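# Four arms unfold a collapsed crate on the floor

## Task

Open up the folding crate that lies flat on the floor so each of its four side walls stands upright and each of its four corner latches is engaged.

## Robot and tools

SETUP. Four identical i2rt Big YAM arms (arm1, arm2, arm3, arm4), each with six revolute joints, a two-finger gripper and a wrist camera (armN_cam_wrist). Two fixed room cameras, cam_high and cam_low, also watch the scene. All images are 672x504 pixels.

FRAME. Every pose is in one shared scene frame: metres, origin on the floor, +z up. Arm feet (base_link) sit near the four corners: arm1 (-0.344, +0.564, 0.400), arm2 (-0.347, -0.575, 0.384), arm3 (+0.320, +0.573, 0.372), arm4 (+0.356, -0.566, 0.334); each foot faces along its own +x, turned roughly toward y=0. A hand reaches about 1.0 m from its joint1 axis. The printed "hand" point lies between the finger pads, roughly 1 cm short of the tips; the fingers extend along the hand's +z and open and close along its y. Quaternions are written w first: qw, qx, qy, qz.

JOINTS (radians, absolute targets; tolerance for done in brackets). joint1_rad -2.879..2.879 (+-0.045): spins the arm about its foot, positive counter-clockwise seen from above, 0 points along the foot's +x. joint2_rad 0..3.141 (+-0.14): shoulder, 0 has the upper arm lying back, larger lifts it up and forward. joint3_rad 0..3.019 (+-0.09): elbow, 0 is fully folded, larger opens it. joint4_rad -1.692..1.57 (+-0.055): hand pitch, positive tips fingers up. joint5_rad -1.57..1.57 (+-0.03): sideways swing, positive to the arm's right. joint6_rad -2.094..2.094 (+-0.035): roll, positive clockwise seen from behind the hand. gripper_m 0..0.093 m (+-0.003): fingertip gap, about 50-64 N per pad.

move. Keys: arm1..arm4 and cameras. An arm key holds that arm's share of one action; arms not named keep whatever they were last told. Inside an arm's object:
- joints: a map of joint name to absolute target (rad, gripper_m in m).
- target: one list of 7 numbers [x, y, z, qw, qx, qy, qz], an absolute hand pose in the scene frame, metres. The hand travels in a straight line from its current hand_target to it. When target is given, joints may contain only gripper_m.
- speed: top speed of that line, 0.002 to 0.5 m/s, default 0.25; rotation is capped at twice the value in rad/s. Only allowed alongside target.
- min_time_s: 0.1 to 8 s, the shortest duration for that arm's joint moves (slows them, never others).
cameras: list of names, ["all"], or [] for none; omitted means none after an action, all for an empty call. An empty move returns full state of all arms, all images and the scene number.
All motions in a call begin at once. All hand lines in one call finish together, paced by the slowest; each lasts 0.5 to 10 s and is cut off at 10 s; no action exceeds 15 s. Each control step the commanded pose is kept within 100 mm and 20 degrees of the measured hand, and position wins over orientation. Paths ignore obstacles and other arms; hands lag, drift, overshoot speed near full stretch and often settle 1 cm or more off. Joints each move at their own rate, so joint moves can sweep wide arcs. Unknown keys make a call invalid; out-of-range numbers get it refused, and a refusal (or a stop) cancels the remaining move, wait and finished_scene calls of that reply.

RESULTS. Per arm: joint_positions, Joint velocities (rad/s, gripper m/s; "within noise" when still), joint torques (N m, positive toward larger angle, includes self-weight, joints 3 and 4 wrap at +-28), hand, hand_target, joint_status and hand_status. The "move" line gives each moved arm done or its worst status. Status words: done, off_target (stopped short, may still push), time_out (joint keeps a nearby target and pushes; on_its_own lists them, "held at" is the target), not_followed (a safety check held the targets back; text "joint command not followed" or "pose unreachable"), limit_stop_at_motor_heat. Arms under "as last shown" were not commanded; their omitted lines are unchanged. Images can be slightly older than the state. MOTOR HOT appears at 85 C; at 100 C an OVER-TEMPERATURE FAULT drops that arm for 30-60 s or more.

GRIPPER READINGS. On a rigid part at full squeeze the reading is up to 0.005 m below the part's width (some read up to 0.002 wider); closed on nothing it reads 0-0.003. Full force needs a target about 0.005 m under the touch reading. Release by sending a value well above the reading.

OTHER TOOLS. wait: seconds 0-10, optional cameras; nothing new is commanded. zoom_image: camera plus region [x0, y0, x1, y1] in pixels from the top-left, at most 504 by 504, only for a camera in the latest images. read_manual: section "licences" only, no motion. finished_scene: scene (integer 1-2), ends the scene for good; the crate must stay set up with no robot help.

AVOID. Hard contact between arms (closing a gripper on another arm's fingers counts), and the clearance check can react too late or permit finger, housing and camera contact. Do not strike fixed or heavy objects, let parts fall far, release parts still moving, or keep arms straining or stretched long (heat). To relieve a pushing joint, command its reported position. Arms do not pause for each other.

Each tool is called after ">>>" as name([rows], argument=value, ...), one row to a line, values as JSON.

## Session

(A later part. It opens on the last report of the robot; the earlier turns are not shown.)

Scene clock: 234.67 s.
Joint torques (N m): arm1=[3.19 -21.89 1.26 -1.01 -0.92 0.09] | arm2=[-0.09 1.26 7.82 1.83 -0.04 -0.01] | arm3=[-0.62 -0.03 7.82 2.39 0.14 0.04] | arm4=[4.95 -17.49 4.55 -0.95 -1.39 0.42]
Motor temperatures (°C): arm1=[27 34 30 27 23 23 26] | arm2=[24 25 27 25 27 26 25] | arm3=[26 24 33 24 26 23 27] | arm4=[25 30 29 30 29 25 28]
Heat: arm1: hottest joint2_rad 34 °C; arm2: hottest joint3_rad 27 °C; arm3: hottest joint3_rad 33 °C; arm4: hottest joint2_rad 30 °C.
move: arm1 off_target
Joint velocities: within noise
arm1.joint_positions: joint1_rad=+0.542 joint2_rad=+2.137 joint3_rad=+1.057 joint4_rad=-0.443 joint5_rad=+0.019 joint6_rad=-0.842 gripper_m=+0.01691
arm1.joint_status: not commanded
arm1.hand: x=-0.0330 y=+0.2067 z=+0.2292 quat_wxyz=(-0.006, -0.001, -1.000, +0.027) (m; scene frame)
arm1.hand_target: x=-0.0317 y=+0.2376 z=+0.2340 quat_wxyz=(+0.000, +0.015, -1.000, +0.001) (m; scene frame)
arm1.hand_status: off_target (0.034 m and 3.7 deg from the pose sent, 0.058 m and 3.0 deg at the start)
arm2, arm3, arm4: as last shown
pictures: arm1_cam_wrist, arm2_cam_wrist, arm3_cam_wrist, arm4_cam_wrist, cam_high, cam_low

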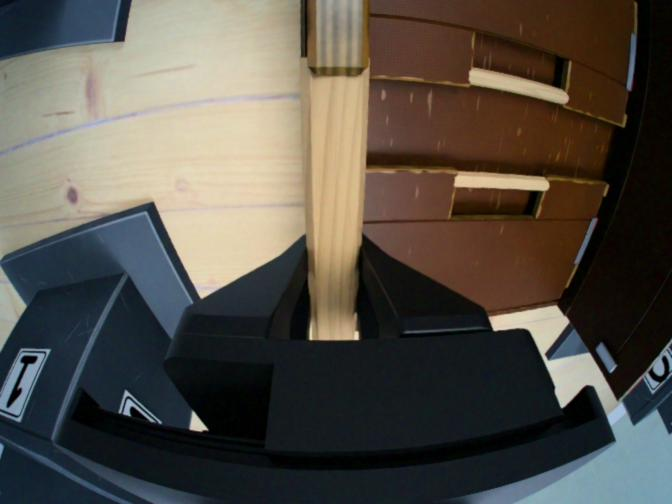

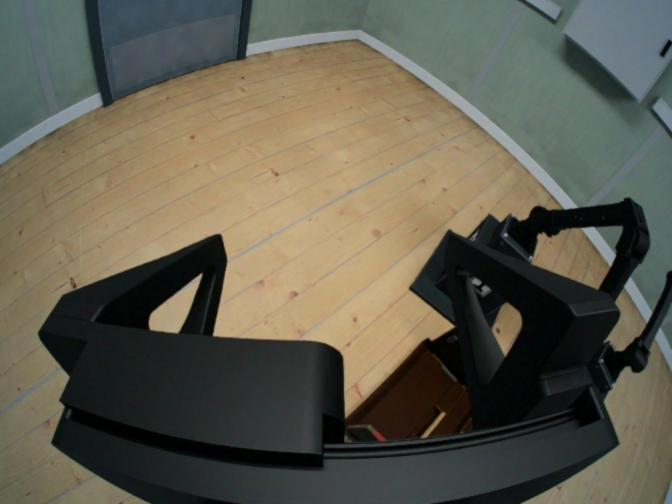

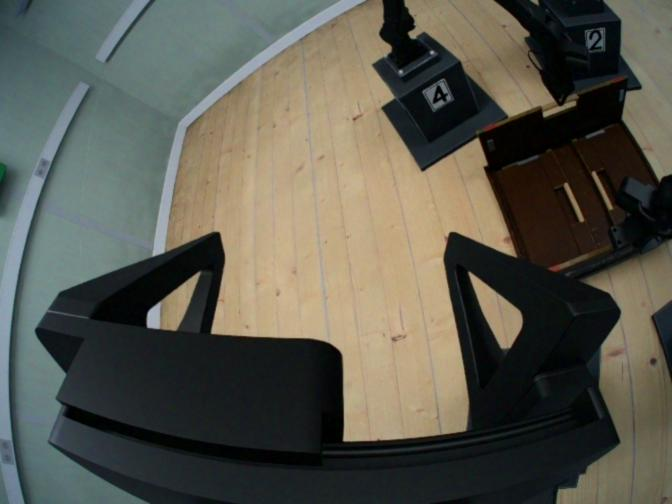

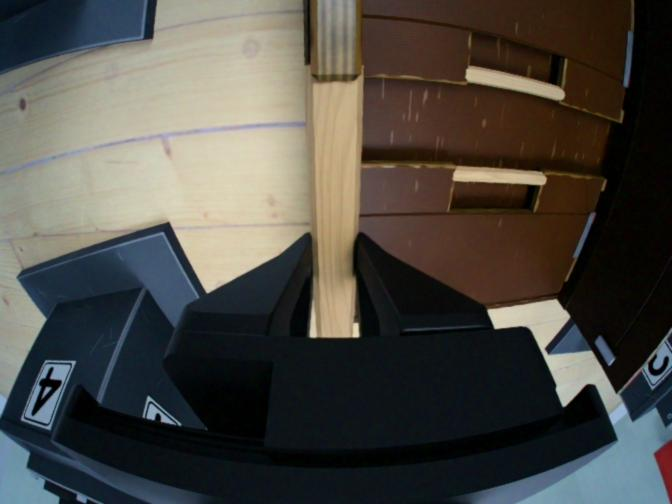

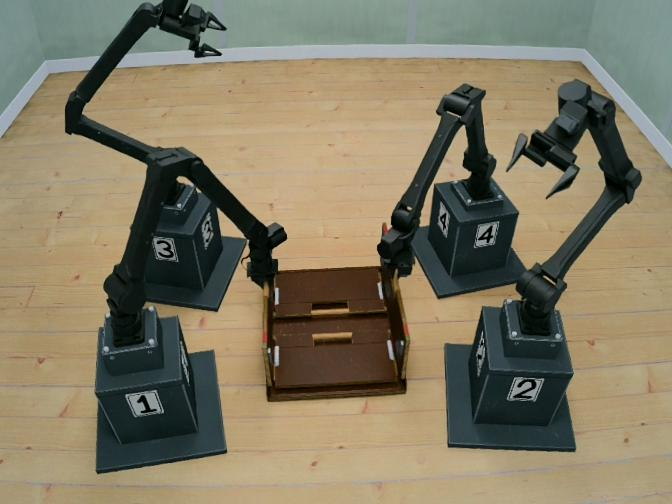

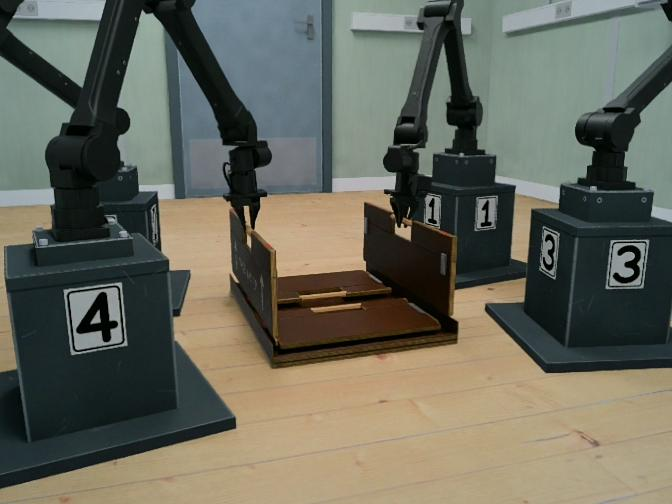

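>>> move(arm2={"joints": {"joint1_rad": -0.284, "joint2_rad": 2.447, "joint3_rad": 1.709, "joint4_rad": -0.833, "joint5_rad": 0.0, "joint6_rad": -0.455, "gripper_m": 0.05}, "min_time_s": 3}, arm3={"joints": {"joint1_rad": -0.082, "joint2_rad": 2.054, "joint3_rad": 1.478, "joint4_rad": -0.995, "joint5_rad": 0.0, "joint6_rad": -0.331, "gripper_m": 0.05}, "min_time_s": 3}, cameras=["arm2_cam_wrist", "arm3_cam_wrist", "cam_high", "cam_low"])

Scene clock: 254.90 s.
Joint torques (N m): arm1=[2.78 -21.3 1.33 -1.07 -0.94 0.14] | arm2=[0.15 -25.58 7.41 0.59 0.04 -0.13] | arm3=[-0.73 -17.08 8.95 0.58 0.2 -0.05] | arm4=[4.95 -17.55 4.56 -0.95 -1.39 0.42]
Motor temperatures (°C): arm1=[27 32 30 27 24 23 26] | arm2=[24 25 27 25 27 26 24] | arm3=[26 24 33 24 26 23 27] | arm4=[25 30 28 30 29 25 28]
Heat: arm1: hottest joint2_rad 32 °C; arm2: hottest joint3_rad 27 °C; arm3: hottest joint3_rad 33 °C; arm4: hottest joint2_rad 30 °C.
move: arm2 done; arm3 done
Joint velocities: within noise
arm1, arm4: as last shown
arm2.joint_positions: joint1_rad=-0.279 joint2_rad=+2.476 joint3_rad=+1.677 joint4_rad=-0.843 joint5_rad=-0.002 joint6_rad=-0.438 gripper_m=+0.05013
arm2.joint_status: all done
arm2.hand: x=-0.1000 y=-0.0166 z=+0.1742 quat_wxyz=(+0.033, +0.715, -0.699, +0.012) (m; scene frame)
arm2.hand_target: x=-0.0922 y=+0.0082 z=+0.1942 quat_wxyz=(+0.004, +0.720, -0.694, +0.001) (m; scene frame)
arm2.hand_status: not commanded
arm3.joint_positions: joint1_rad=-0.086 joint2_rad=+2.050 joint3_rad=+1.435 joint4_rad=-1.004 joint5_rad=-0.003 joint6_rad=-0.321 gripper_m=+0.05012
arm3.joint_status: all done
arm3.hand: x=+0.1553 y=+0.0419 z=+0.3382 quat_wxyz=(+0.009, -0.700, -0.714, -0.023) (m; scene frame)
arm3.hand_target: x=+0.1463 y=+0.0236 z=+0.3424 quat_wxyz=(+0.001, -0.698, -0.716, -0.006) (m; scene frame)
arm3.hand_status: not commanded
pictures: arm2_cam_wrist, arm3_cam_wrist, cam_high, cam_low

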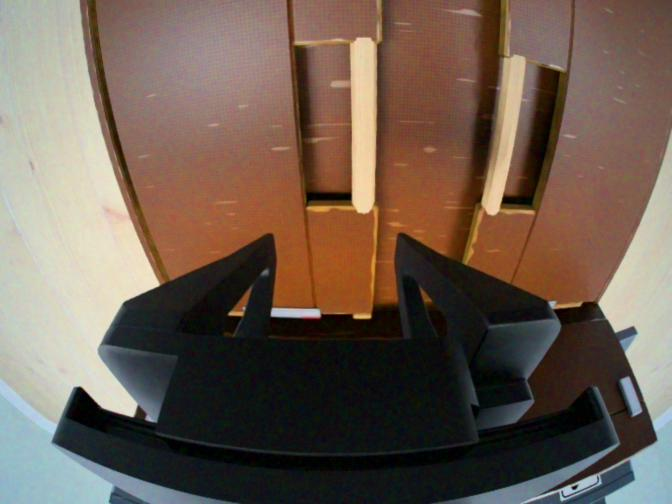

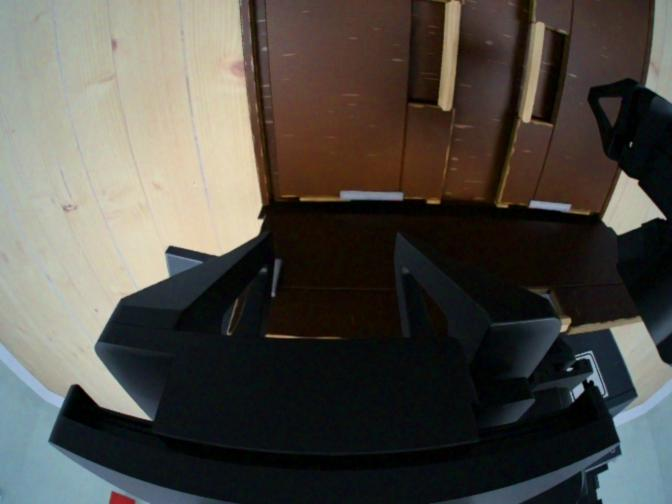

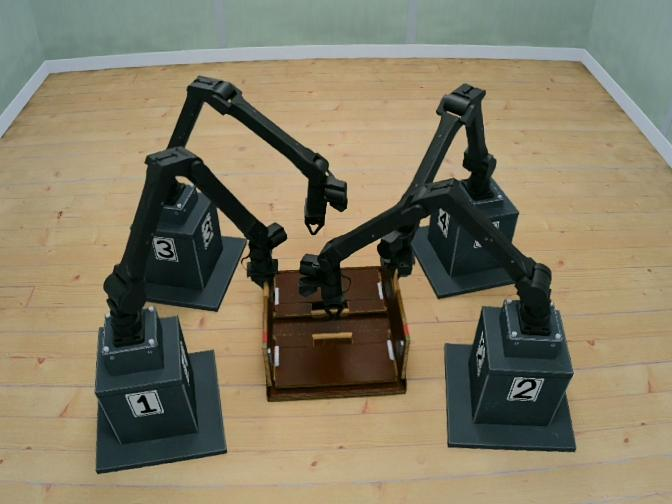

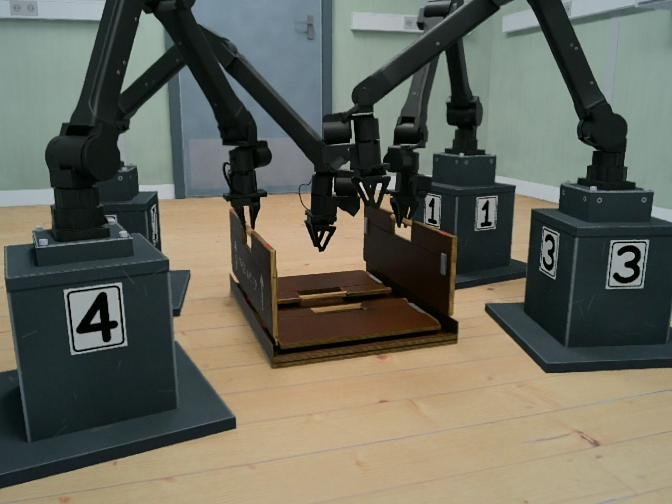

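>>> move(arm2={"target": [-0.078, 0.022, 0.10, 0, -0.7184, 0.6956, 0], "speed": 0.15}, cameras=["arm2_cam_wrist"])

Scene clock: 263.70 s.
Joint torques (N m): arm1=[2.96 -21.66 1.42 -1.02 -0.95 0.11] | arm2=[-0.62 -25.29 7.1 0.54 0.05 -0.13] | arm3=[-0.85 -16.79 8.84 0.81 0.19 -0.05] | arm4=[4.95 -17.49 4.56 -0.94 -1.39 0.42]
Motor temperatures (°C): arm1=[27 32 29 27 24 23 26] | arm2=[24 27 27 25 27 26 24] | arm3=[26 24 34 24 26 23 27] | arm4=[25 30 28 30 29 25 28]
Heat: arm1: hottest joint2_rad 32 °C; arm2: hottest joint2_rad 27 °C; arm3: hottest joint3_rad 34 °C; arm4: hottest joint2_rad 30 °C.
move: arm2 off_target
Joint velocities: within noise
arm1, arm4: as last shown
arm2.joint_positions: joint1_rad=-0.281 joint2_rad=+2.677 joint3_rad=+1.829 joint4_rad=-0.769 joint5_rad=-0.002 joint6_rad=-0.444 gripper_m=+0.05013
arm2.joint_status: not commanded
arm2.hand: x=-0.0903 y=+0.0027 z=+0.0896 quat_wxyz=(+0.022, +0.716, -0.697, +0.007) (m; scene frame)
arm2.hand_target: x=-0.0779 y=+0.0202 z=+0.0999 quat_wxyz=(+0.001, +0.718, -0.697, +0.000) (m; scene frame)
arm2.hand_status: off_target (0.025 m and 2.7 deg from the pose sent, 0.086 m and 4.1 deg at the start)
arm3.joint_positions: joint1_rad=-0.087 joint2_rad=+2.050 joint3_rad=+1.435 joint4_rad=-1.004 joint5_rad=-0.003 joint6_rad=-0.321 gripper_m=+0.05012
arm3.joint_status: not commanded
arm3.hand: x=+0.1545 y=+0.0422 z=+0.3382 quat_wxyz=(+0.009, -0.700, -0.713, -0.023) (m; scene frame)
arm3.hand_target: x=+0.1454 y=+0.0239 z=+0.3424 quat_wxyz=(+0.001, -0.699, -0.715, -0.006) (m; scene frame)
arm3.hand_status: not commanded
pictures: arm2_cam_wrist

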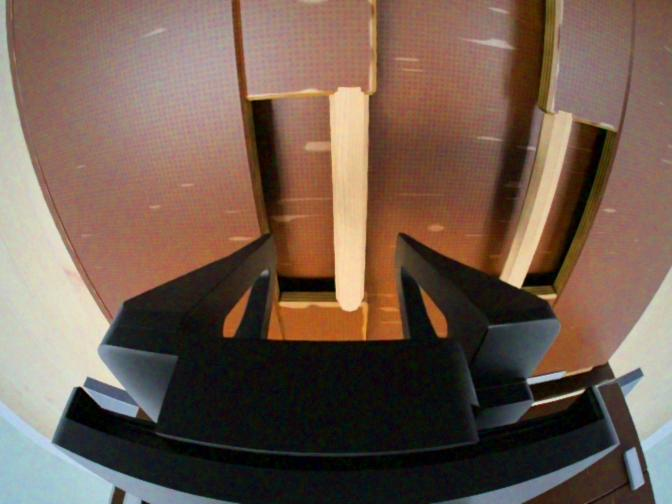

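>>> move(arm2={"target": [-0.072, 0.013, 0.058, 0, -0.7184, 0.6956, 0], "speed": 0.1}, cameras=["arm2_cam_wrist", "cam_low"])

Scene clock: 267.70 s.
Joint torques (N m): arm1=[2.9 -21.66 1.33 -1.18 -0.97 0.11] | arm2=[-1.26 -24.94 6.97 0.68 0.04 -0.13] | arm3=[-0.38 -17.08 9.01 0.77 0.18 -0.05] | arm4=[4.95 -17.49 4.56 -0.94 -1.38 0.42]
Motor temperatures (°C): arm1=[27 32 29 27 24 23 26] | arm2=[24 27 27 25 27 26 24] | arm3=[26 24 34 24 26 23 27] | arm4=[25 30 28 30 30 25 28]
Heat: arm1: hottest joint2_rad 32 °C; arm2: hottest joint2_rad 27 °C; arm3: hottest joint3_rad 34 °C; arm4: hottest joint2_rad 30 °C.
move: arm2 off_target
Joint velocities: within noise
arm1, arm3, arm4: as last shown
arm2.joint_positions: joint1_rad=-0.301 joint2_rad=+2.754 joint3_rad=+1.864 joint4_rad=-0.726 joint5_rad=-0.002 joint6_rad=-0.460 gripper_m=+0.05013
arm2.joint_status: not commanded
arm2.hand: x=-0.0807 y=-0.0065 z=+0.0508 quat_wxyz=(+0.021, +0.715, -0.699, +0.006) (m; scene frame)
arm2.hand_target: x=-0.0686 y=+0.0099 z=+0.0580 quat_wxyz=(+0.001, +0.716, -0.698, +0.000) (m; scene frame)
arm2.hand_status: off_target (0.023 m and 2.6 deg from the pose sent, 0.038 m and 2.7 deg at the start)
pictures: arm2_cam_wrist, cam_low

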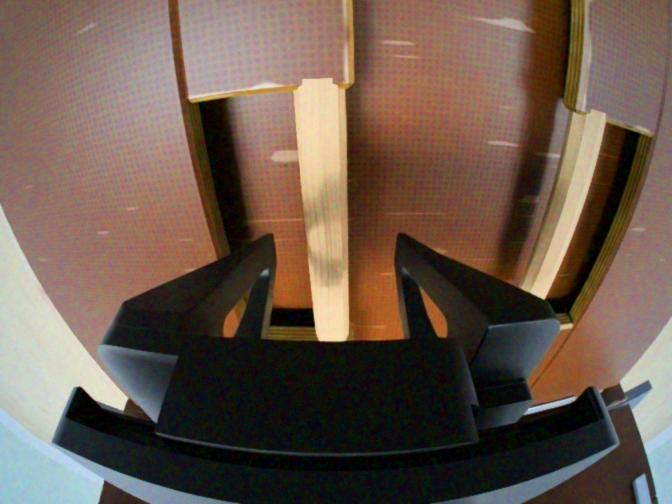

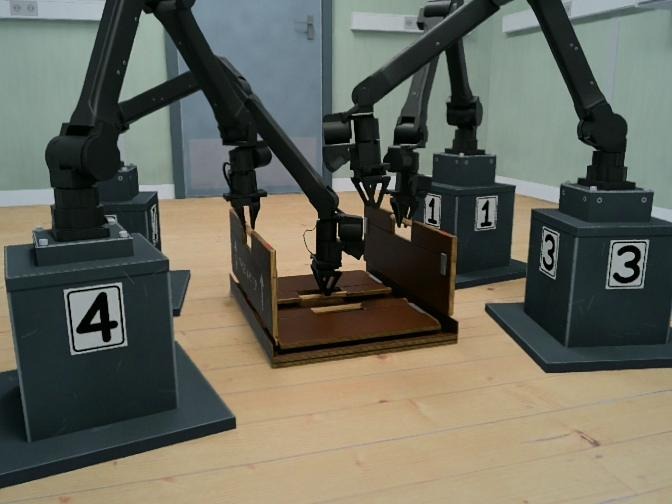

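>>> move(arm2={"target": [-0.0755, 0.010, 0.035, 0, -0.7184, 0.6956, 0], "speed": 0.06}, cameras=["arm2_cam_wrist", "cam_low"])

Scene clock: 271.53 s.
Joint torques (N m): arm1=[3.19 -22.3 1.4 -1.09 -0.96 0.15] | arm2=[0.26 -24.53 6.89 0.7 0.04 -0.1] | arm3=[-1.03 -16.79 9.02 0.69 0.18 -0.04] | arm4=[4.95 -17.49 4.56 -0.95 -1.38 0.42]
Motor temperatures (°C): arm1=[27 32 29 27 24 23 26] | arm2=[24 28 27 25 27 26 24] | arm3=[26 24 34 24 26 23 27] | arm4=[25 30 28 30 30 25 28]
Heat: arm1: hottest joint2_rad 32 °C; arm2: hottest joint2_rad 28 °C; arm3: hottest joint3_rad 34 °C; arm4: hottest joint2_rad 30 °C.
move: arm2 off_target
Joint velocities: within noise
arm1, arm3, arm4: as last shown
arm2.joint_positions: joint1_rad=-0.301 joint2_rad=+2.792 joint3_rad=+1.886 joint4_rad=-0.702 joint5_rad=-0.002 joint6_rad=-0.460 gripper_m=+0.05013
arm2.joint_status: not commanded
arm2.hand: x=-0.0809 y=-0.0068 z=+0.0322 quat_wxyz=(+0.018, +0.715, -0.699, +0.005) (m; scene frame)
arm2.hand_target: x=-0.0755 y=+0.0100 z=+0.0357 quat_wxyz=(+0.000, +0.718, -0.696, +0.000) (m; scene frame)
arm2.hand_status: off_target (0.018 m and 2.2 deg from the pose sent, 0.023 m and 2.6 deg at the start)
pictures: arm2_cam_wrist, cam_low

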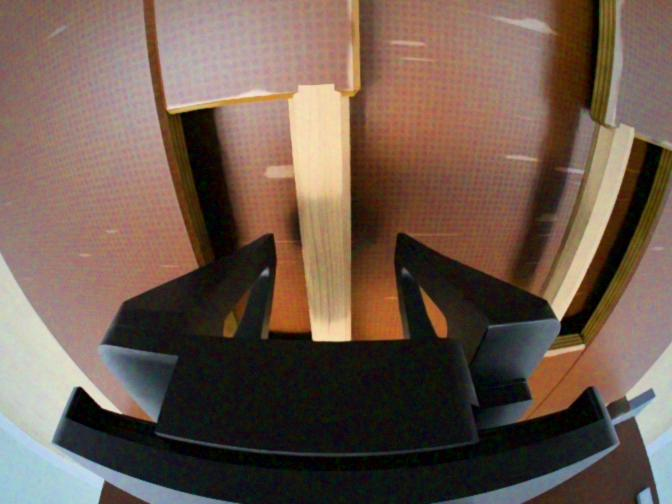

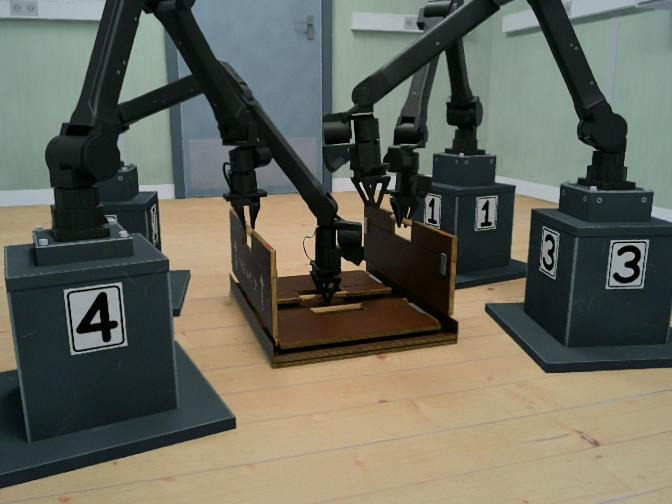

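>>> move(arm2={"target": [-0.080, 0.010, 0.026, 0, -0.7184, 0.6956, 0], "speed": 0.05}, cameras=["arm2_cam_wrist"])

Scene clock: 273.37 s.
Joint torques (N m): arm1=[3.25 -21.77 1.35 -0.98 -0.97 0.12] | arm2=[0.85 -24.29 6.93 0.7 0.04 -0.03] | arm3=[-0.91 -16.38 9.11 0.77 0.2 -0.04] | arm4=[4.95 -17.49 4.55 -0.95 -1.38 0.42]
Motor temperatures (°C): arm1=[27 32 29 27 24 23 26] | arm2=[24 28 27 25 27 26 24] | arm3=[26 25 34 24 26 23 27] | arm4=[25 30 28 30 30 25 28]
Heat: arm1: hottest joint2_rad 32 °C; arm2: hottest joint2_rad 28 °C; arm3: hottest joint3_rad 34 °C; arm4: hottest joint2_rad 30 °C.
move: arm2 off_target
Joint velocities: within noise
arm1, arm3, arm4: as last shown
arm2.joint_positions: joint1_rad=-0.299 joint2_rad=+2.806 joint3_rad=+1.892 joint4_rad=-0.691 joint5_rad=-0.002 joint6_rad=-0.460 gripper_m=+0.05013
arm2.joint_status: not commanded
arm2.hand: x=-0.0820 y=-0.0071 z=+0.0251 quat_wxyz=(+0.016, +0.715, -0.698, +0.005) (m; scene frame)
arm2.hand_target: x=-0.0801 y=+0.0091 z=+0.0259 quat_wxyz=(+0.000, +0.718, -0.696, +0.000) (m; scene frame)
arm2.hand_status: off_target (0.017 m and 2.0 deg from the pose sent, 0.018 m and 2.2 deg at the start)
pictures: arm2_cam_wrist

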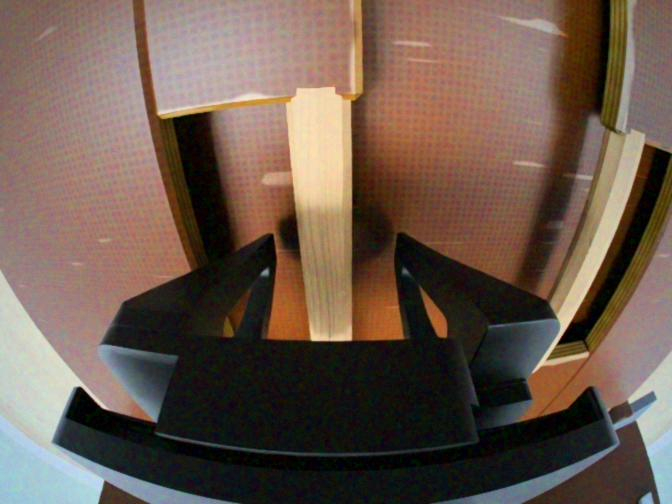

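>>> move(arm2={"target": [-0.081, 0.009, 0.0215, 0, -0.7184, 0.6956, 0], "speed": 0.04})

>>> move(arm2={"joints": {"gripper_m": 0.0}}, cameras=["arm2_cam_wrist"])

Scene clock: 276.37 s.
Joint torques (N m): arm1=[3.02 -21.66 1.46 -0.9 -0.97 0.11] | arm2=[0.5 -23.94 6.86 0.73 0.04 -0.02] | arm3=[-1.2 -16.79 9.11 0.62 0.2 -0.04] | arm4=[4.95 -17.55 4.56 -0.95 -1.39 0.42]
Motor temperatures (°C): arm1=[27 32 29 27 24 23 26] | arm2=[24 28 27 25 27 26 24] | arm3=[26 25 34 24 26 23 27] | arm4=[25 30 28 30 30 25 28]
Heat: arm1: hottest joint2_rad 32 °C; arm2: hottest joint2_rad 28 °C; arm3: hottest joint3_rad 34 °C; arm4: hottest joint2_rad 30 °C.
move: arm2 off_target
Joint velocities: within noise
arm1, arm3, arm4: as last shown
arm2.joint_positions: joint1_rad=-0.298 joint2_rad=+2.812 joint3_rad=+1.895 joint4_rad=-0.688 joint5_rad=-0.002 joint6_rad=-0.460 gripper_m=+0.05013
arm2.joint_status: not commanded
arm2.hand: x=-0.0831 y=-0.0072 z=+0.0221 quat_wxyz=(+0.016, +0.716, -0.698, +0.005) (m; scene frame)
arm2.hand_target: x=-0.0814 y=+0.0086 z=+0.0220 quat_wxyz=(+0.000, +0.719, -0.696, +0.000) (m; scene frame)
arm2.hand_status: off_target (0.016 m and 2.0 deg from the pose sent, 0.016 m and 2.0 deg at the start)
pictures: none

Scene clock: 277.13 s.
Joint torques (N m): arm1=[3.08 -22.18 1.33 -0.9 -0.95 0.12] | arm2=[0.85 -24 6.86 0.73 0.1 0.07] | arm3=[-0.5 -16.62 9.01 0.62 0.16 -0.04] | arm4=[4.95 -17.49 4.56 -0.94 -1.38 0.42]
Motor temperatures (°C): arm1=[27 32 29 27 24 23 26] | arm2=[24 28 27 25 27 26 25] | arm3=[26 25 34 24 26 23 27] | arm4=[25 30 28 30 30 25 28]
Heat: arm1: hottest joint2_rad 32 °C; arm2: hottest joint2_rad 28 °C; arm3: hottest joint3_rad 34 °C; arm4: hottest joint2_rad 30 °C.
move: arm2 off_target
Joint velocities: within noise
arm1, arm3: as last shown
arm2.joint_positions: joint1_rad=-0.298 joint2_rad=+2.812 joint3_rad=+1.895 joint4_rad=-0.688 joint5_rad=-0.010 joint6_rad=-0.475 gripper_m=+0.01717
arm2.joint_status: gripper_m off_target (ended at +0.01719, target +0.00000)
arm2.hand: x=-0.0843 y=-0.0066 z=+0.0221 quat_wxyz=(+0.017, +0.721, -0.692, +0.001) (m; scene frame)
arm2.hand_target: x=-0.0824 y=+0.0091 z=+0.0220 quat_wxyz=(+0.001, +0.721, -0.693, -0.003) (m; scene frame)
arm2.hand_status: not commanded
arm4.joint_positions: joint1_rad=+0.623 joint2_rad=+2.002 joint3_rad=+1.179 joint4_rad=-0.696 joint5_rad=+0.039 joint6_rad=-0.760 gripper_m=+0.01629
arm4.joint_status: not commanded
arm4.hand: x=-0.0191 y=-0.2142 z=+0.2529 quat_wxyz=(-0.032, +0.999, +0.010, -0.006) (m; scene frame)
arm4.hand_target: x=-0.0212 y=-0.2482 z=+0.2449 quat_wxyz=(-0.001, +1.000, +0.016, +0.001) (m; scene frame)
arm4.hand_status: not commanded
pictures: arm2_cam_wrist

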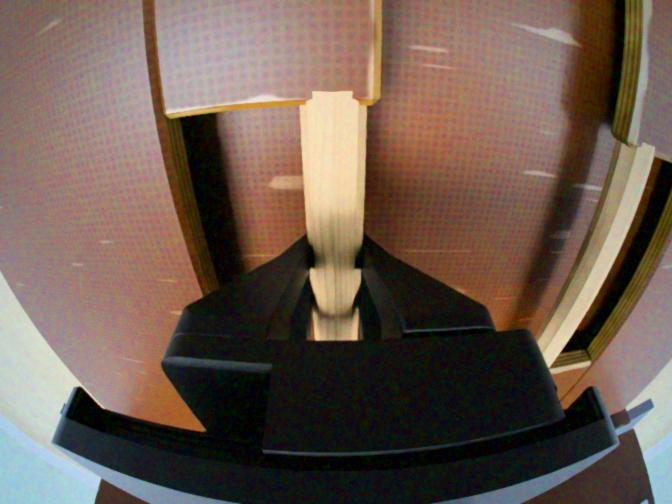

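>>> move(arm2={"target": [-0.098, 0.0085, 0.122, 0, -0.7184, 0.6956, 0], "speed": 0.12})

>>> move(arm2={"target": [-0.150, 0.004, 0.202, 0, -0.7184, 0.6956, 0], "speed": 0.12}, cameras=["arm2_cam_wrist", "cam_low"])

Scene clock: 281.97 s.
Joint torques (N m): arm1=[3.02 -20.95 1.54 -1.09 -0.97 0.13] | arm2=[0.73 -29.92 4.19 -0.9 -0.59 0.25] | arm3=[-0.26 -16.79 8.91 0.7 0.18 0.01] | arm4=[4.95 -17.49 4.56 -0.95 -1.38 0.42]
Motor temperatures (°C): arm1=[27 32 29 27 24 23 26] | arm2=[23 28 27 25 27 26 25] | arm3=[26 25 34 24 26 23 27] | arm4=[25 30 28 30 30 25 28]
Heat: arm1: hottest joint2_rad 32 °C; arm2: hottest joint2_rad 28 °C; arm3: hottest joint3_rad 34 °C; arm4: hottest joint2_rad 30 °C.
move: arm2 off_target
Joint velocities: within noise
arm1.joint_positions: joint1_rad=+0.542 joint2_rad=+2.137 joint3_rad=+1.057 joint4_rad=-0.443 joint5_rad=+0.019 joint6_rad=-0.842 gripper_m=+0.01691
arm1.joint_status: not commanded
arm1.hand: x=-0.0330 y=+0.2067 z=+0.2292 quat_wxyz=(-0.006, -0.001, -1.000, +0.027) (m; scene frame)
arm1.hand_target: x=-0.0317 y=+0.2376 z=+0.2340 quat_wxyz=(+0.000, +0.015, -1.000, +0.001) (m; scene frame)
arm1.hand_status: not commanded
arm2.joint_positions: joint1_rad=-0.276 joint2_rad=+2.662 joint3_rad=+1.762 joint4_rad=-0.688 joint5_rad=+0.021 joint6_rad=-0.460 gripper_m=+0.01687
arm2.joint_status: not commanded
arm2.hand: x=-0.0932 y=-0.0067 z=+0.0823 quat_wxyz=(+0.004, +0.724, -0.690, +0.013) (m; scene frame)
arm2.hand_target: x=-0.0948 y=+0.0105 z=+0.1201 quat_wxyz=(-0.006, +0.718, -0.696, +0.002) (m; scene frame)
arm2.hand_status: off_target (0.043 m and 1.8 deg from the pose sent, 0.102 m and 2.1 deg at the start)
arm3, arm4: as last shown
pictures: none

Scene clock: 283.47 s.
Joint torques (N m): arm1=[3.14 -21.89 1.35 -1.06 -0.99 0.13] | arm2=[1.55 -29.39 4.3 -1.29 -1.14 0.33] | arm3=[-0.67 -17.03 8.98 0.85 0.19 -0.05] | arm4=[4.95 -17.49 4.56 -0.95 -1.38 0.42]
Motor temperatures (°C): arm1=[27 32 29 27 24 23 26] | arm2=[24 28 27 25 27 26 25] | arm3=[26 25 34 24 26 23 27] | arm4=[25 30 28 30 30 25 28]
Heat: arm1: hottest joint2_rad 32 °C; arm2: hottest joint2_rad 28 °C; arm3: hottest joint3_rad 34 °C; arm4: hottest joint2_rad 30 °C.
move: arm2 off_target
Joint velocities: within noise
arm1, arm3, arm4: as last shown
arm2.joint_positions: joint1_rad=-0.210 joint2_rad=+2.469 joint3_rad=+1.607 joint4_rad=-0.728 joint5_rad=+0.027 joint6_rad=-0.394 gripper_m=+0.01665
arm2.joint_status: not commanded
arm2.hand: x=-0.1364 y=-0.0085 z=+0.1600 quat_wxyz=(+0.003, +0.724, -0.690, +0.016) (m; scene frame)
arm2.hand_target: x=-0.1483 y=+0.0050 z=+0.1995 quat_wxyz=(-0.001, +0.719, -0.695, +0.000) (m; scene frame)
arm2.hand_status: off_target (0.046 m and 2.1 deg from the pose sent, 0.133 m and 1.8 deg at the start)
pictures: arm2_cam_wrist, cam_low

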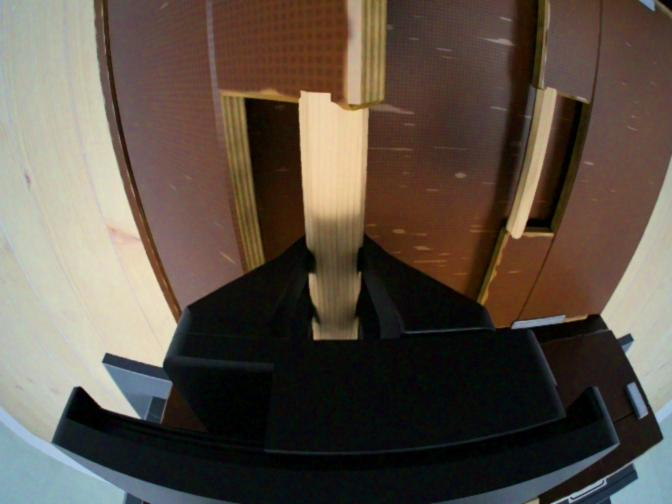

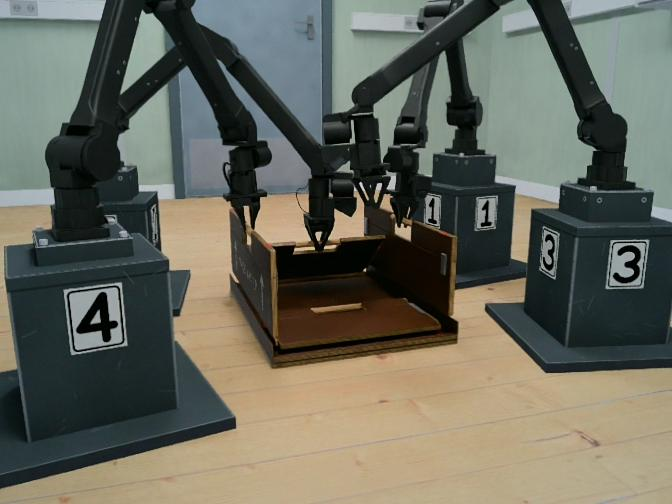

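>>> move(arm2={"target": [-0.217, 0.003, 0.241, 0, -0.7184, 0.6956, 0], "speed": 0.12})

>>> move(arm2={"target": [-0.270, 0.001, 0.245, 0, -0.7184, 0.6956, 0], "speed": 0.1}, cameras=["arm2_cam_wrist", "cam_low", "cam_high"])

Scene clock: 286.57 s.
Joint torques (N m): arm1=[3.19 -21.6 1.36 -0.91 -0.99 0.17] | arm2=[1.32 -26.87 5.15 -0.44 -0.95 0.34] | arm3=[-0.85 -17.08 8.88 0.64 0.2 -0.05] | arm4=[4.89 -17.55 4.56 -0.95 -1.39 0.42]
Motor temperatures (°C): arm1=[27 32 29 27 24 23 26] | arm2=[24 29 27 25 27 26 25] | arm3=[26 25 34 24 26 23 27] | arm4=[25 30 28 30 30 25 28]
Heat: arm1: hottest joint2_rad 32 °C; arm2: hottest joint2_rad 29 °C; arm3: hottest joint3_rad 34 °C; arm4: hottest joint2_rad 30 °C.
move: arm2 off_target
Joint velocities: within noise
arm1, arm4: as last shown
arm2.joint_positions: joint1_rad=-0.100 joint2_rad=+2.338 joint3_rad=+1.504 joint4_rad=-0.772 joint5_rad=+0.022 joint6_rad=-0.286 gripper_m=+0.01621
arm2.joint_status: not commanded
arm2.hand: x=-0.2063 y=-0.0109 z=+0.2095 quat_wxyz=(+0.010, +0.725, -0.689, +0.019) (m; scene frame)
arm2.hand_target: x=-0.2165 y=+0.0037 z=+0.2405 quat_wxyz=(+0.000, +0.719, -0.695, +0.000) (m; scene frame)
arm2.hand_status: off_target (0.036 m and 2.6 deg from the pose sent, 0.115 m and 2.1 deg at the start)
arm3.joint_positions: joint1_rad=-0.087 joint2_rad=+2.050 joint3_rad=+1.435 joint4_rad=-1.004 joint5_rad=-0.003 joint6_rad=-0.321 gripper_m=+0.05012
arm3.joint_status: not commanded
arm3.hand: x=+0.1545 y=+0.0422 z=+0.3382 quat_wxyz=(+0.009, -0.700, -0.713, -0.023) (m; scene frame)
arm3.hand_target: x=+0.1454 y=+0.0239 z=+0.3424 quat_wxyz=(+0.001, -0.699, -0.715, -0.006) (m; scene frame)
arm3.hand_status: not commanded
pictures: none

Scene clock: 287.70 s.
Joint torques (N m): arm1=[2.96 -21.66 1.43 -1.01 -0.95 0.13] | arm2=[3.14 -25.29 4.9 0.1 -1.31 0.55] | arm3=[-0.97 -16.97 8.92 0.8 0.17 -0.03] | arm4=[4.95 -17.49 4.56 -0.95 -1.38 0.42]
Motor temperatures (°C): arm1=[27 32 29 27 24 23 26] | arm2=[24 29 27 25 27 26 25] | arm3=[26 25 34 24 26 23 27] | arm4=[25 30 28 30 30 25 28]
Heat: arm1: hottest joint2_rad 32 °C; arm2: hottest joint2_rad 29 °C; arm3: hottest joint3_rad 34 °C; arm4: hottest joint2_rad 30 °C.
move: arm2 off_target
Joint velocities: within noise
arm1, arm3, arm4: as last shown
arm2.joint_positions: joint1_rad=-0.032 joint2_rad=+2.297 joint3_rad=+1.463 joint4_rad=-0.772 joint5_rad=+0.030 joint6_rad=-0.216 gripper_m=+0.01620
arm2.joint_status: not commanded
arm2.hand: x=-0.2450 y=-0.0124 z=+0.2222 quat_wxyz=(+0.006, +0.724, -0.690, +0.023) (m; scene frame)
arm2.hand_target: x=-0.2697 y=+0.0010 z=+0.2439 quat_wxyz=(+0.001, +0.719, -0.695, +0.000) (m; scene frame)
arm2.hand_status: off_target (0.036 m and 2.8 deg from the pose sent, 0.074 m and 2.6 deg at the start)
pictures: arm2_cam_wrist, cam_high, cam_low

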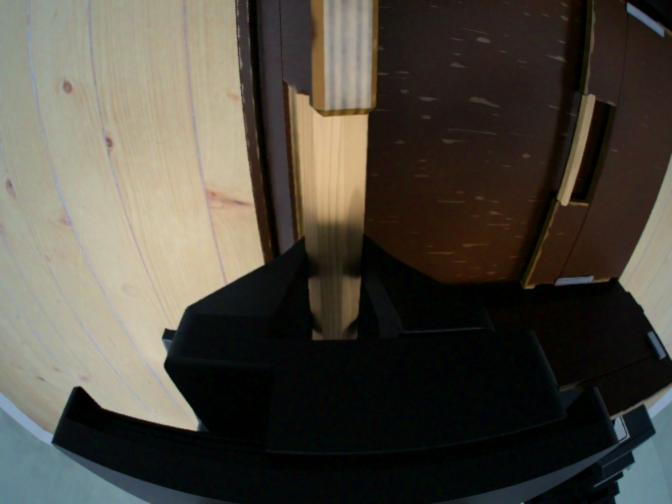

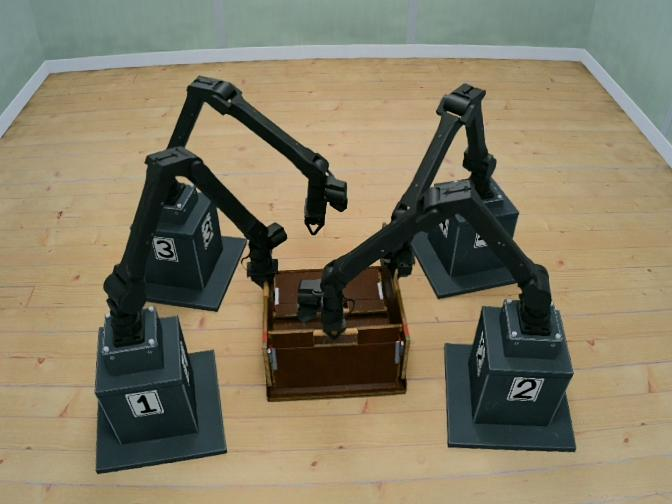

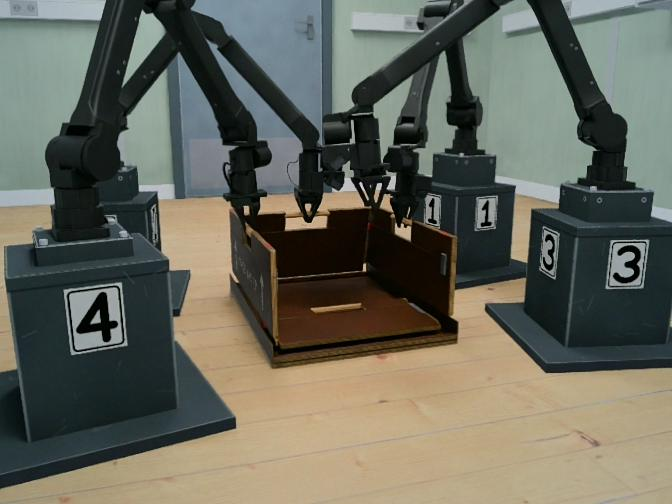

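>>> move(arm2={"target": [-0.305, -0.001, 0.243, 0, -0.7184, 0.6956, 0], "speed": 0.1})

>>> move(arm2={"target": [-0.332, -0.002, 0.241, 0, -0.7184, 0.6956, 0], "speed": 0.06}, cameras=["arm2_cam_wrist", "cam_low", "cam_high", "arm1_cam_wrist"])

Scene clock: 290.03 s.
Joint torques (N m): arm1=[3.08 -22.18 1.28 -0.87 -0.95 0.11] | arm2=[5.95 -24.94 4.31 0.29 -1.96 0.85] | arm3=[-1.14 -16.79 8.9 0.79 0.21 -0.03] | arm4=[4.89 -17.49 4.56 -0.95 -1.38 0.42]
Motor temperatures (°C): arm1=[27 32 29 27 25 23 26] | arm2=[24 29 27 25 28 26 25] | arm3=[26 25 34 24 26 23 27] | arm4=[25 30 28 30 30 25 28]
Heat: arm1: hottest joint2_rad 32 °C; arm2: hottest joint2_rad 29 °C; arm3: hottest joint3_rad 34 °C; arm4: hottest joint2_rad 30 °C.
move: arm2 off_target
Joint velocities: within noise
arm1, arm3, arm4: as last shown
arm2.joint_positions: joint1_rad=-0.006 joint2_rad=+2.285 joint3_rad=+1.447 joint4_rad=-0.765 joint5_rad=+0.045 joint6_rad=-0.186 gripper_m=+0.01620
arm2.joint_status: not commanded
arm2.hand: x=-0.2574 y=-0.0130 z=+0.2252 quat_wxyz=(-0.001, +0.722, -0.691, +0.028) (m; scene frame)
arm2.hand_target: x=-0.3031 y=-0.0022 z=+0.2425 quat_wxyz=(+0.002, +0.720, -0.694, +0.001) (m; scene frame)
arm2.hand_status: off_target (0.052 m and 3.2 deg from the pose sent, 0.065 m and 2.8 deg at the start)
pictures: none

Scene clock: 291.23 s.
Joint torques (N m): arm1=[2.73 -22.01 1.31 -0.99 -0.97 0.12] | arm2=[3.9 -23.71 4.96 0.4 -2.1 0.61] | arm3=[-0.97 -16.38 9.03 0.83 0.2 -0.03] | arm4=[4.95 -17.49 4.56 -0.95 -1.38 0.42]
Motor temperatures (°C): arm1=[27 32 29 27 25 23 26] | arm2=[24 29 27 25 28 26 25] | arm3=[26 25 34 24 26 23 27] | arm4=[25 30 28 30 30 25 28]
Heat: arm1: hottest joint2_rad 32 °C; arm2: hottest joint2_rad 29 °C; arm3: hottest joint3_rad 34 °C; arm4: hottest joint2_rad 30 °C.
move: arm2 off_target
Joint velocities: within noise
arm1, arm3, arm4: as last shown
arm2.joint_positions: joint1_rad=+0.064 joint2_rad=+2.274 joint3_rad=+1.430 joint4_rad=-0.768 joint5_rad=+0.050 joint6_rad=-0.116 gripper_m=+0.01620
arm2.joint_status: not commanded
arm2.hand: x=-0.2969 y=-0.0148 z=+0.2269 quat_wxyz=(-0.001, +0.722, -0.691, +0.032) (m; scene frame)
arm2.hand_target: x=-0.3304 y=-0.0047 z=+0.2402 quat_wxyz=(+0.004, +0.719, -0.695, +0.004) (m; scene frame)
arm2.hand_status: off_target (0.040 m and 3.8 deg from the pose sent, 0.077 m and 3.2 deg at the start)
pictures: arm1_cam_wrist, arm2_cam_wrist, cam_high, cam_low

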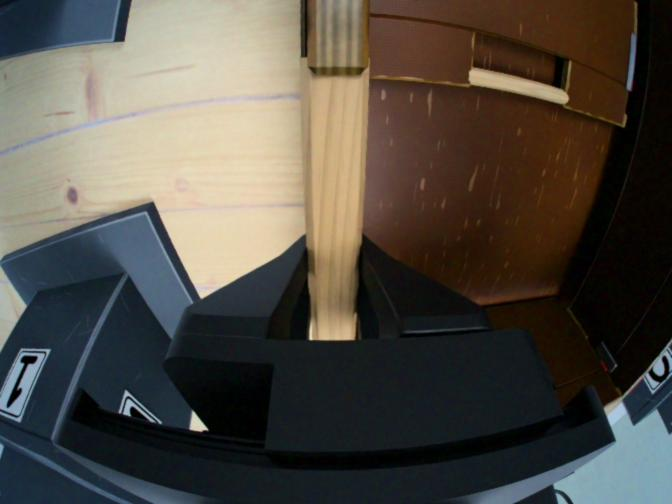

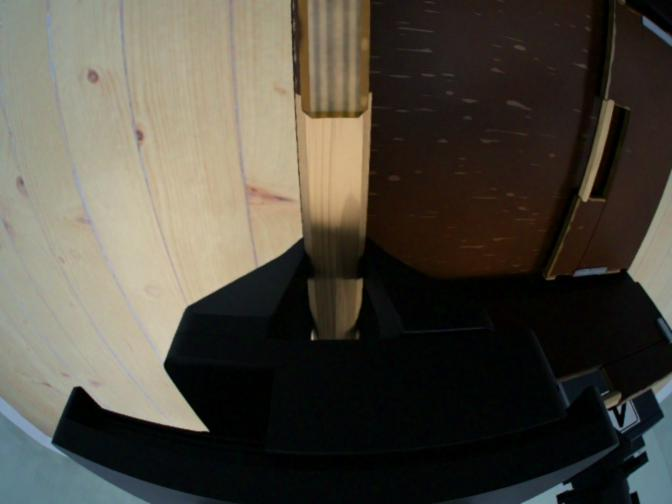

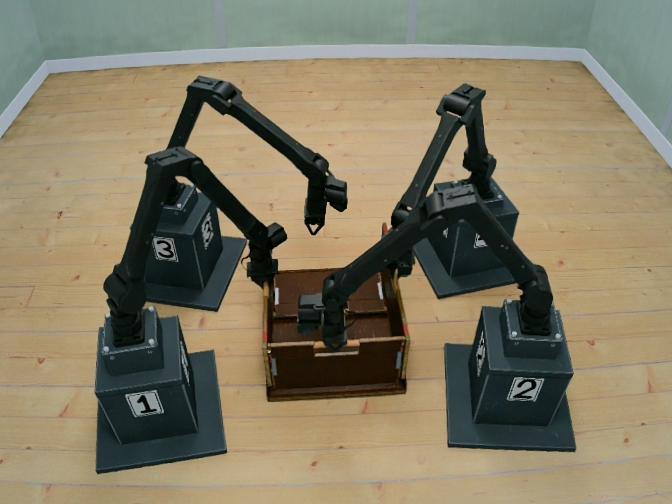

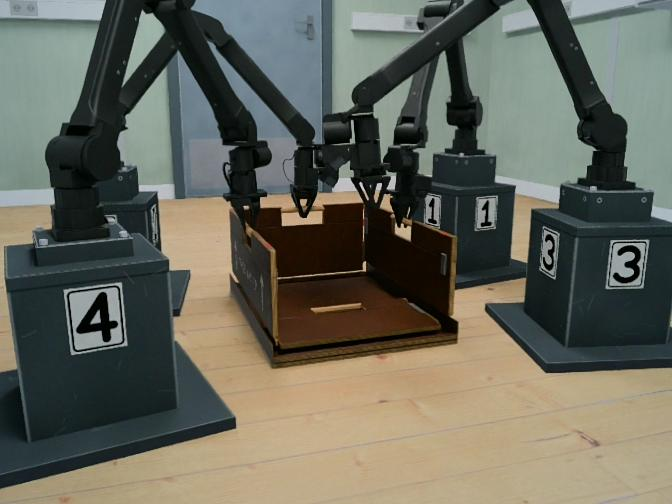

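>>> zoom_image(camera="cam_high", region=[250, 320, 420, 410])

>>> zoom_image(camera="cam_low", region=[220, 185, 470, 370])

Scaled by 2.965 from the camera's 672x504 image, which has a finer 960x720 frame.

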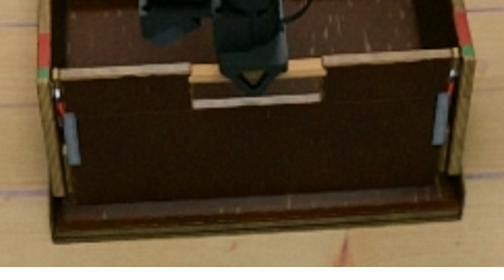

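Scaled by 2.016 from the camera's 672x504 image, which has a finer 960x720 frame.

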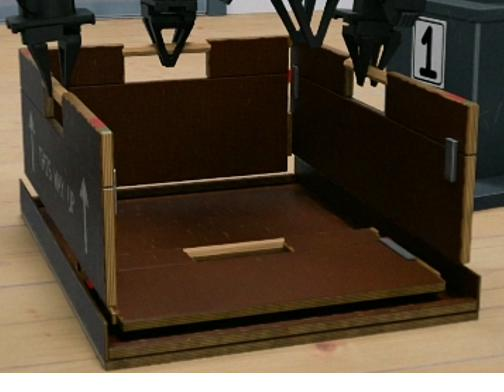

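>>> zoom_image(camera="cam_high", region=[255, 315, 305, 395])

>>> zoom_image(camera="cam_high", region=[370, 315, 420, 395])

>>> zoom_image(camera="cam_low", region=[340, 190, 390, 290])

Scaled by 6.300 from the camera's 672x504 image, which has a finer 960x720 frame.

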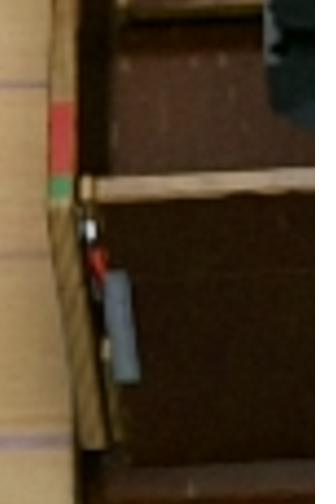

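Scaled by 6.300 from the camera's 672x504 image, which has a finer 960x720 frame.

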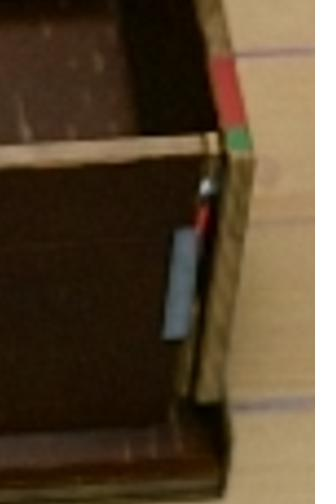

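Scaled by 5.040 from the camera's 672x504 image, which has a finer 960x720 frame.

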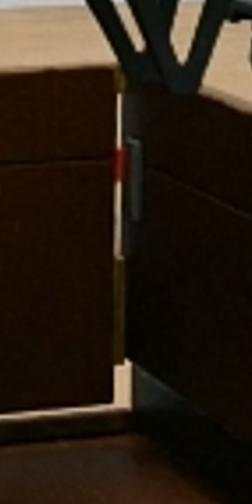

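>>> move(arm3={"target": [0.022, -0.012, 0.13, 0, 0.6956, 0.7184, 0], "speed": 0.2}, cameras=["arm3_cam_wrist", "cam_low"])

Scene clock: 303.50 s.
Joint torques (N m): arm1=[2.78 -22.01 1.29 -1.16 -0.97 0.14] | arm2=[3.9 -23.71 4.96 0.42 -2.1 0.61] | arm3=[-1.2 -19.25 7.68 0.28 0.11 -0.06] | arm4=[4.89 -17.49 4.57 -0.94 -1.38 0.42]
Motor temperatures (°C): arm1=[27 31 29 27 25 23 26] | arm2=[24 28 27 25 29 26 25] | arm3=[26 26 34 24 26 23 27] | arm4=[25 30 28 30 30 25 28]
Heat: arm1: hottest joint2_rad 31 °C; arm2: hottest joint5_rad 29 °C; arm3: hottest joint3_rad 34 °C; arm4: hottest joint2_rad 30 °C.
move: arm3 off_target
Joint velocities: within noise
arm1, arm2, arm4: as last shown
arm3.joint_positions: joint1_rad=-0.248 joint2_rad=+2.555 joint3_rad=+1.780 joint4_rad=-0.799 joint5_rad=-0.001 joint6_rad=-0.493 gripper_m=+0.05012
arm3.joint_status: not commanded
arm3.hand: x=+0.0313 y=-0.0051 z=+0.1391 quat_wxyz=(-0.001, -0.697, -0.717, -0.002) (m; scene frame)
arm3.hand_target: x=+0.0243 y=-0.0090 z=+0.1294 quat_wxyz=(-0.001, -0.695, -0.719, -0.002) (m; scene frame)
arm3.hand_status: off_target (0.015 m and 0.4 deg from the pose sent, 0.253 m and 3.0 deg at the start)
pictures: arm3_cam_wrist, cam_low

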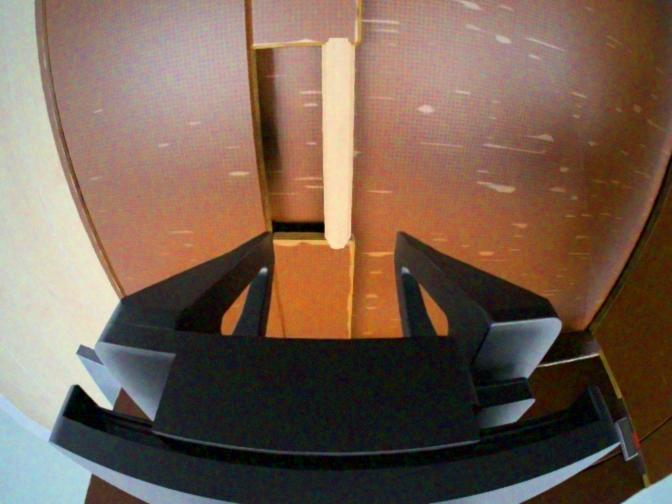

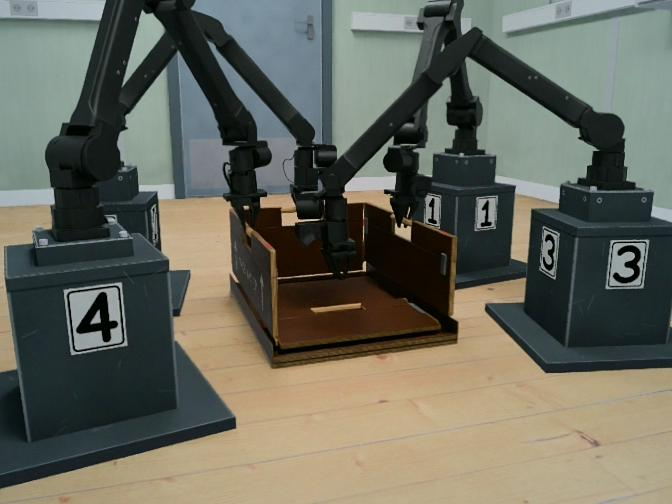

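>>> move(arm3={"target": [0.0235, -0.011, 0.045, 0, 0.6956, 0.7184, 0], "speed": 0.12}, cameras=["arm3_cam_wrist"])

Scene clock: 306.20 s.
Joint torques (N m): arm1=[2.61 -22.65 1.43 -1.03 -0.95 0.14] | arm2=[3.9 -23.71 4.94 0.4 -2.1 0.61] | arm3=[-1.14 -19.66 7.25 0.62 0.22 -0.03] | arm4=[4.89 -17.49 4.57 -0.95 -1.38 0.42]
Motor temperatures (°C): arm1=[27 31 29 27 25 23 27] | arm2=[24 28 27 25 30 26 25] | arm3=[26 26 34 24 26 23 27] | arm4=[25 30 28 30 30 25 28]
Heat: arm1: hottest joint2_rad 31 °C; arm2: hottest joint5_rad 30 °C; arm3: hottest joint3_rad 34 °C; arm4: hottest joint2_rad 30 °C.
move: arm3 off_target
Joint velocities: within noise
arm1, arm2: as last shown
arm3.joint_positions: joint1_rad=-0.248 joint2_rad=+2.730 joint3_rad=+1.889 joint4_rad=-0.738 joint5_rad=-0.001 joint6_rad=-0.493 gripper_m=+0.05012
arm3.joint_status: not commanded
arm3.hand: x=+0.0306 y=-0.0068 z=+0.0580 quat_wxyz=(-0.001, -0.697, -0.717, -0.005) (m; scene frame)
arm3.hand_target: x=+0.0240 y=-0.0102 z=+0.0459 quat_wxyz=(-0.001, -0.696, -0.718, +0.001) (m; scene frame)
arm3.hand_status: off_target (0.015 m and 0.6 deg from the pose sent, 0.095 m and 0.4 deg at the start)
arm4.joint_positions: joint1_rad=+0.623 joint2_rad=+2.002 joint3_rad=+1.179 joint4_rad=-0.696 joint5_rad=+0.039 joint6_rad=-0.760 gripper_m=+0.01629
arm4.joint_status: not commanded
arm4.hand: x=-0.0191 y=-0.2142 z=+0.2529 quat_wxyz=(-0.032, +0.999, +0.010, -0.006) (m; scene frame)
arm4.hand_target: x=-0.0212 y=-0.2482 z=+0.2449 quat_wxyz=(-0.001, +1.000, +0.016, +0.001) (m; scene frame)
arm4.hand_status: not commanded
pictures: arm3_cam_wrist

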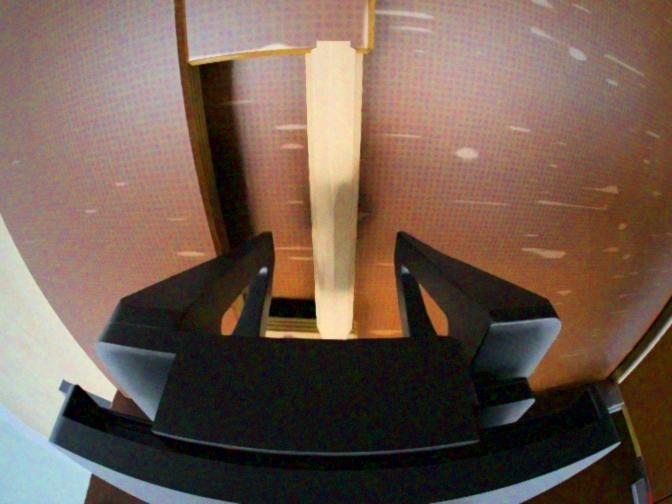

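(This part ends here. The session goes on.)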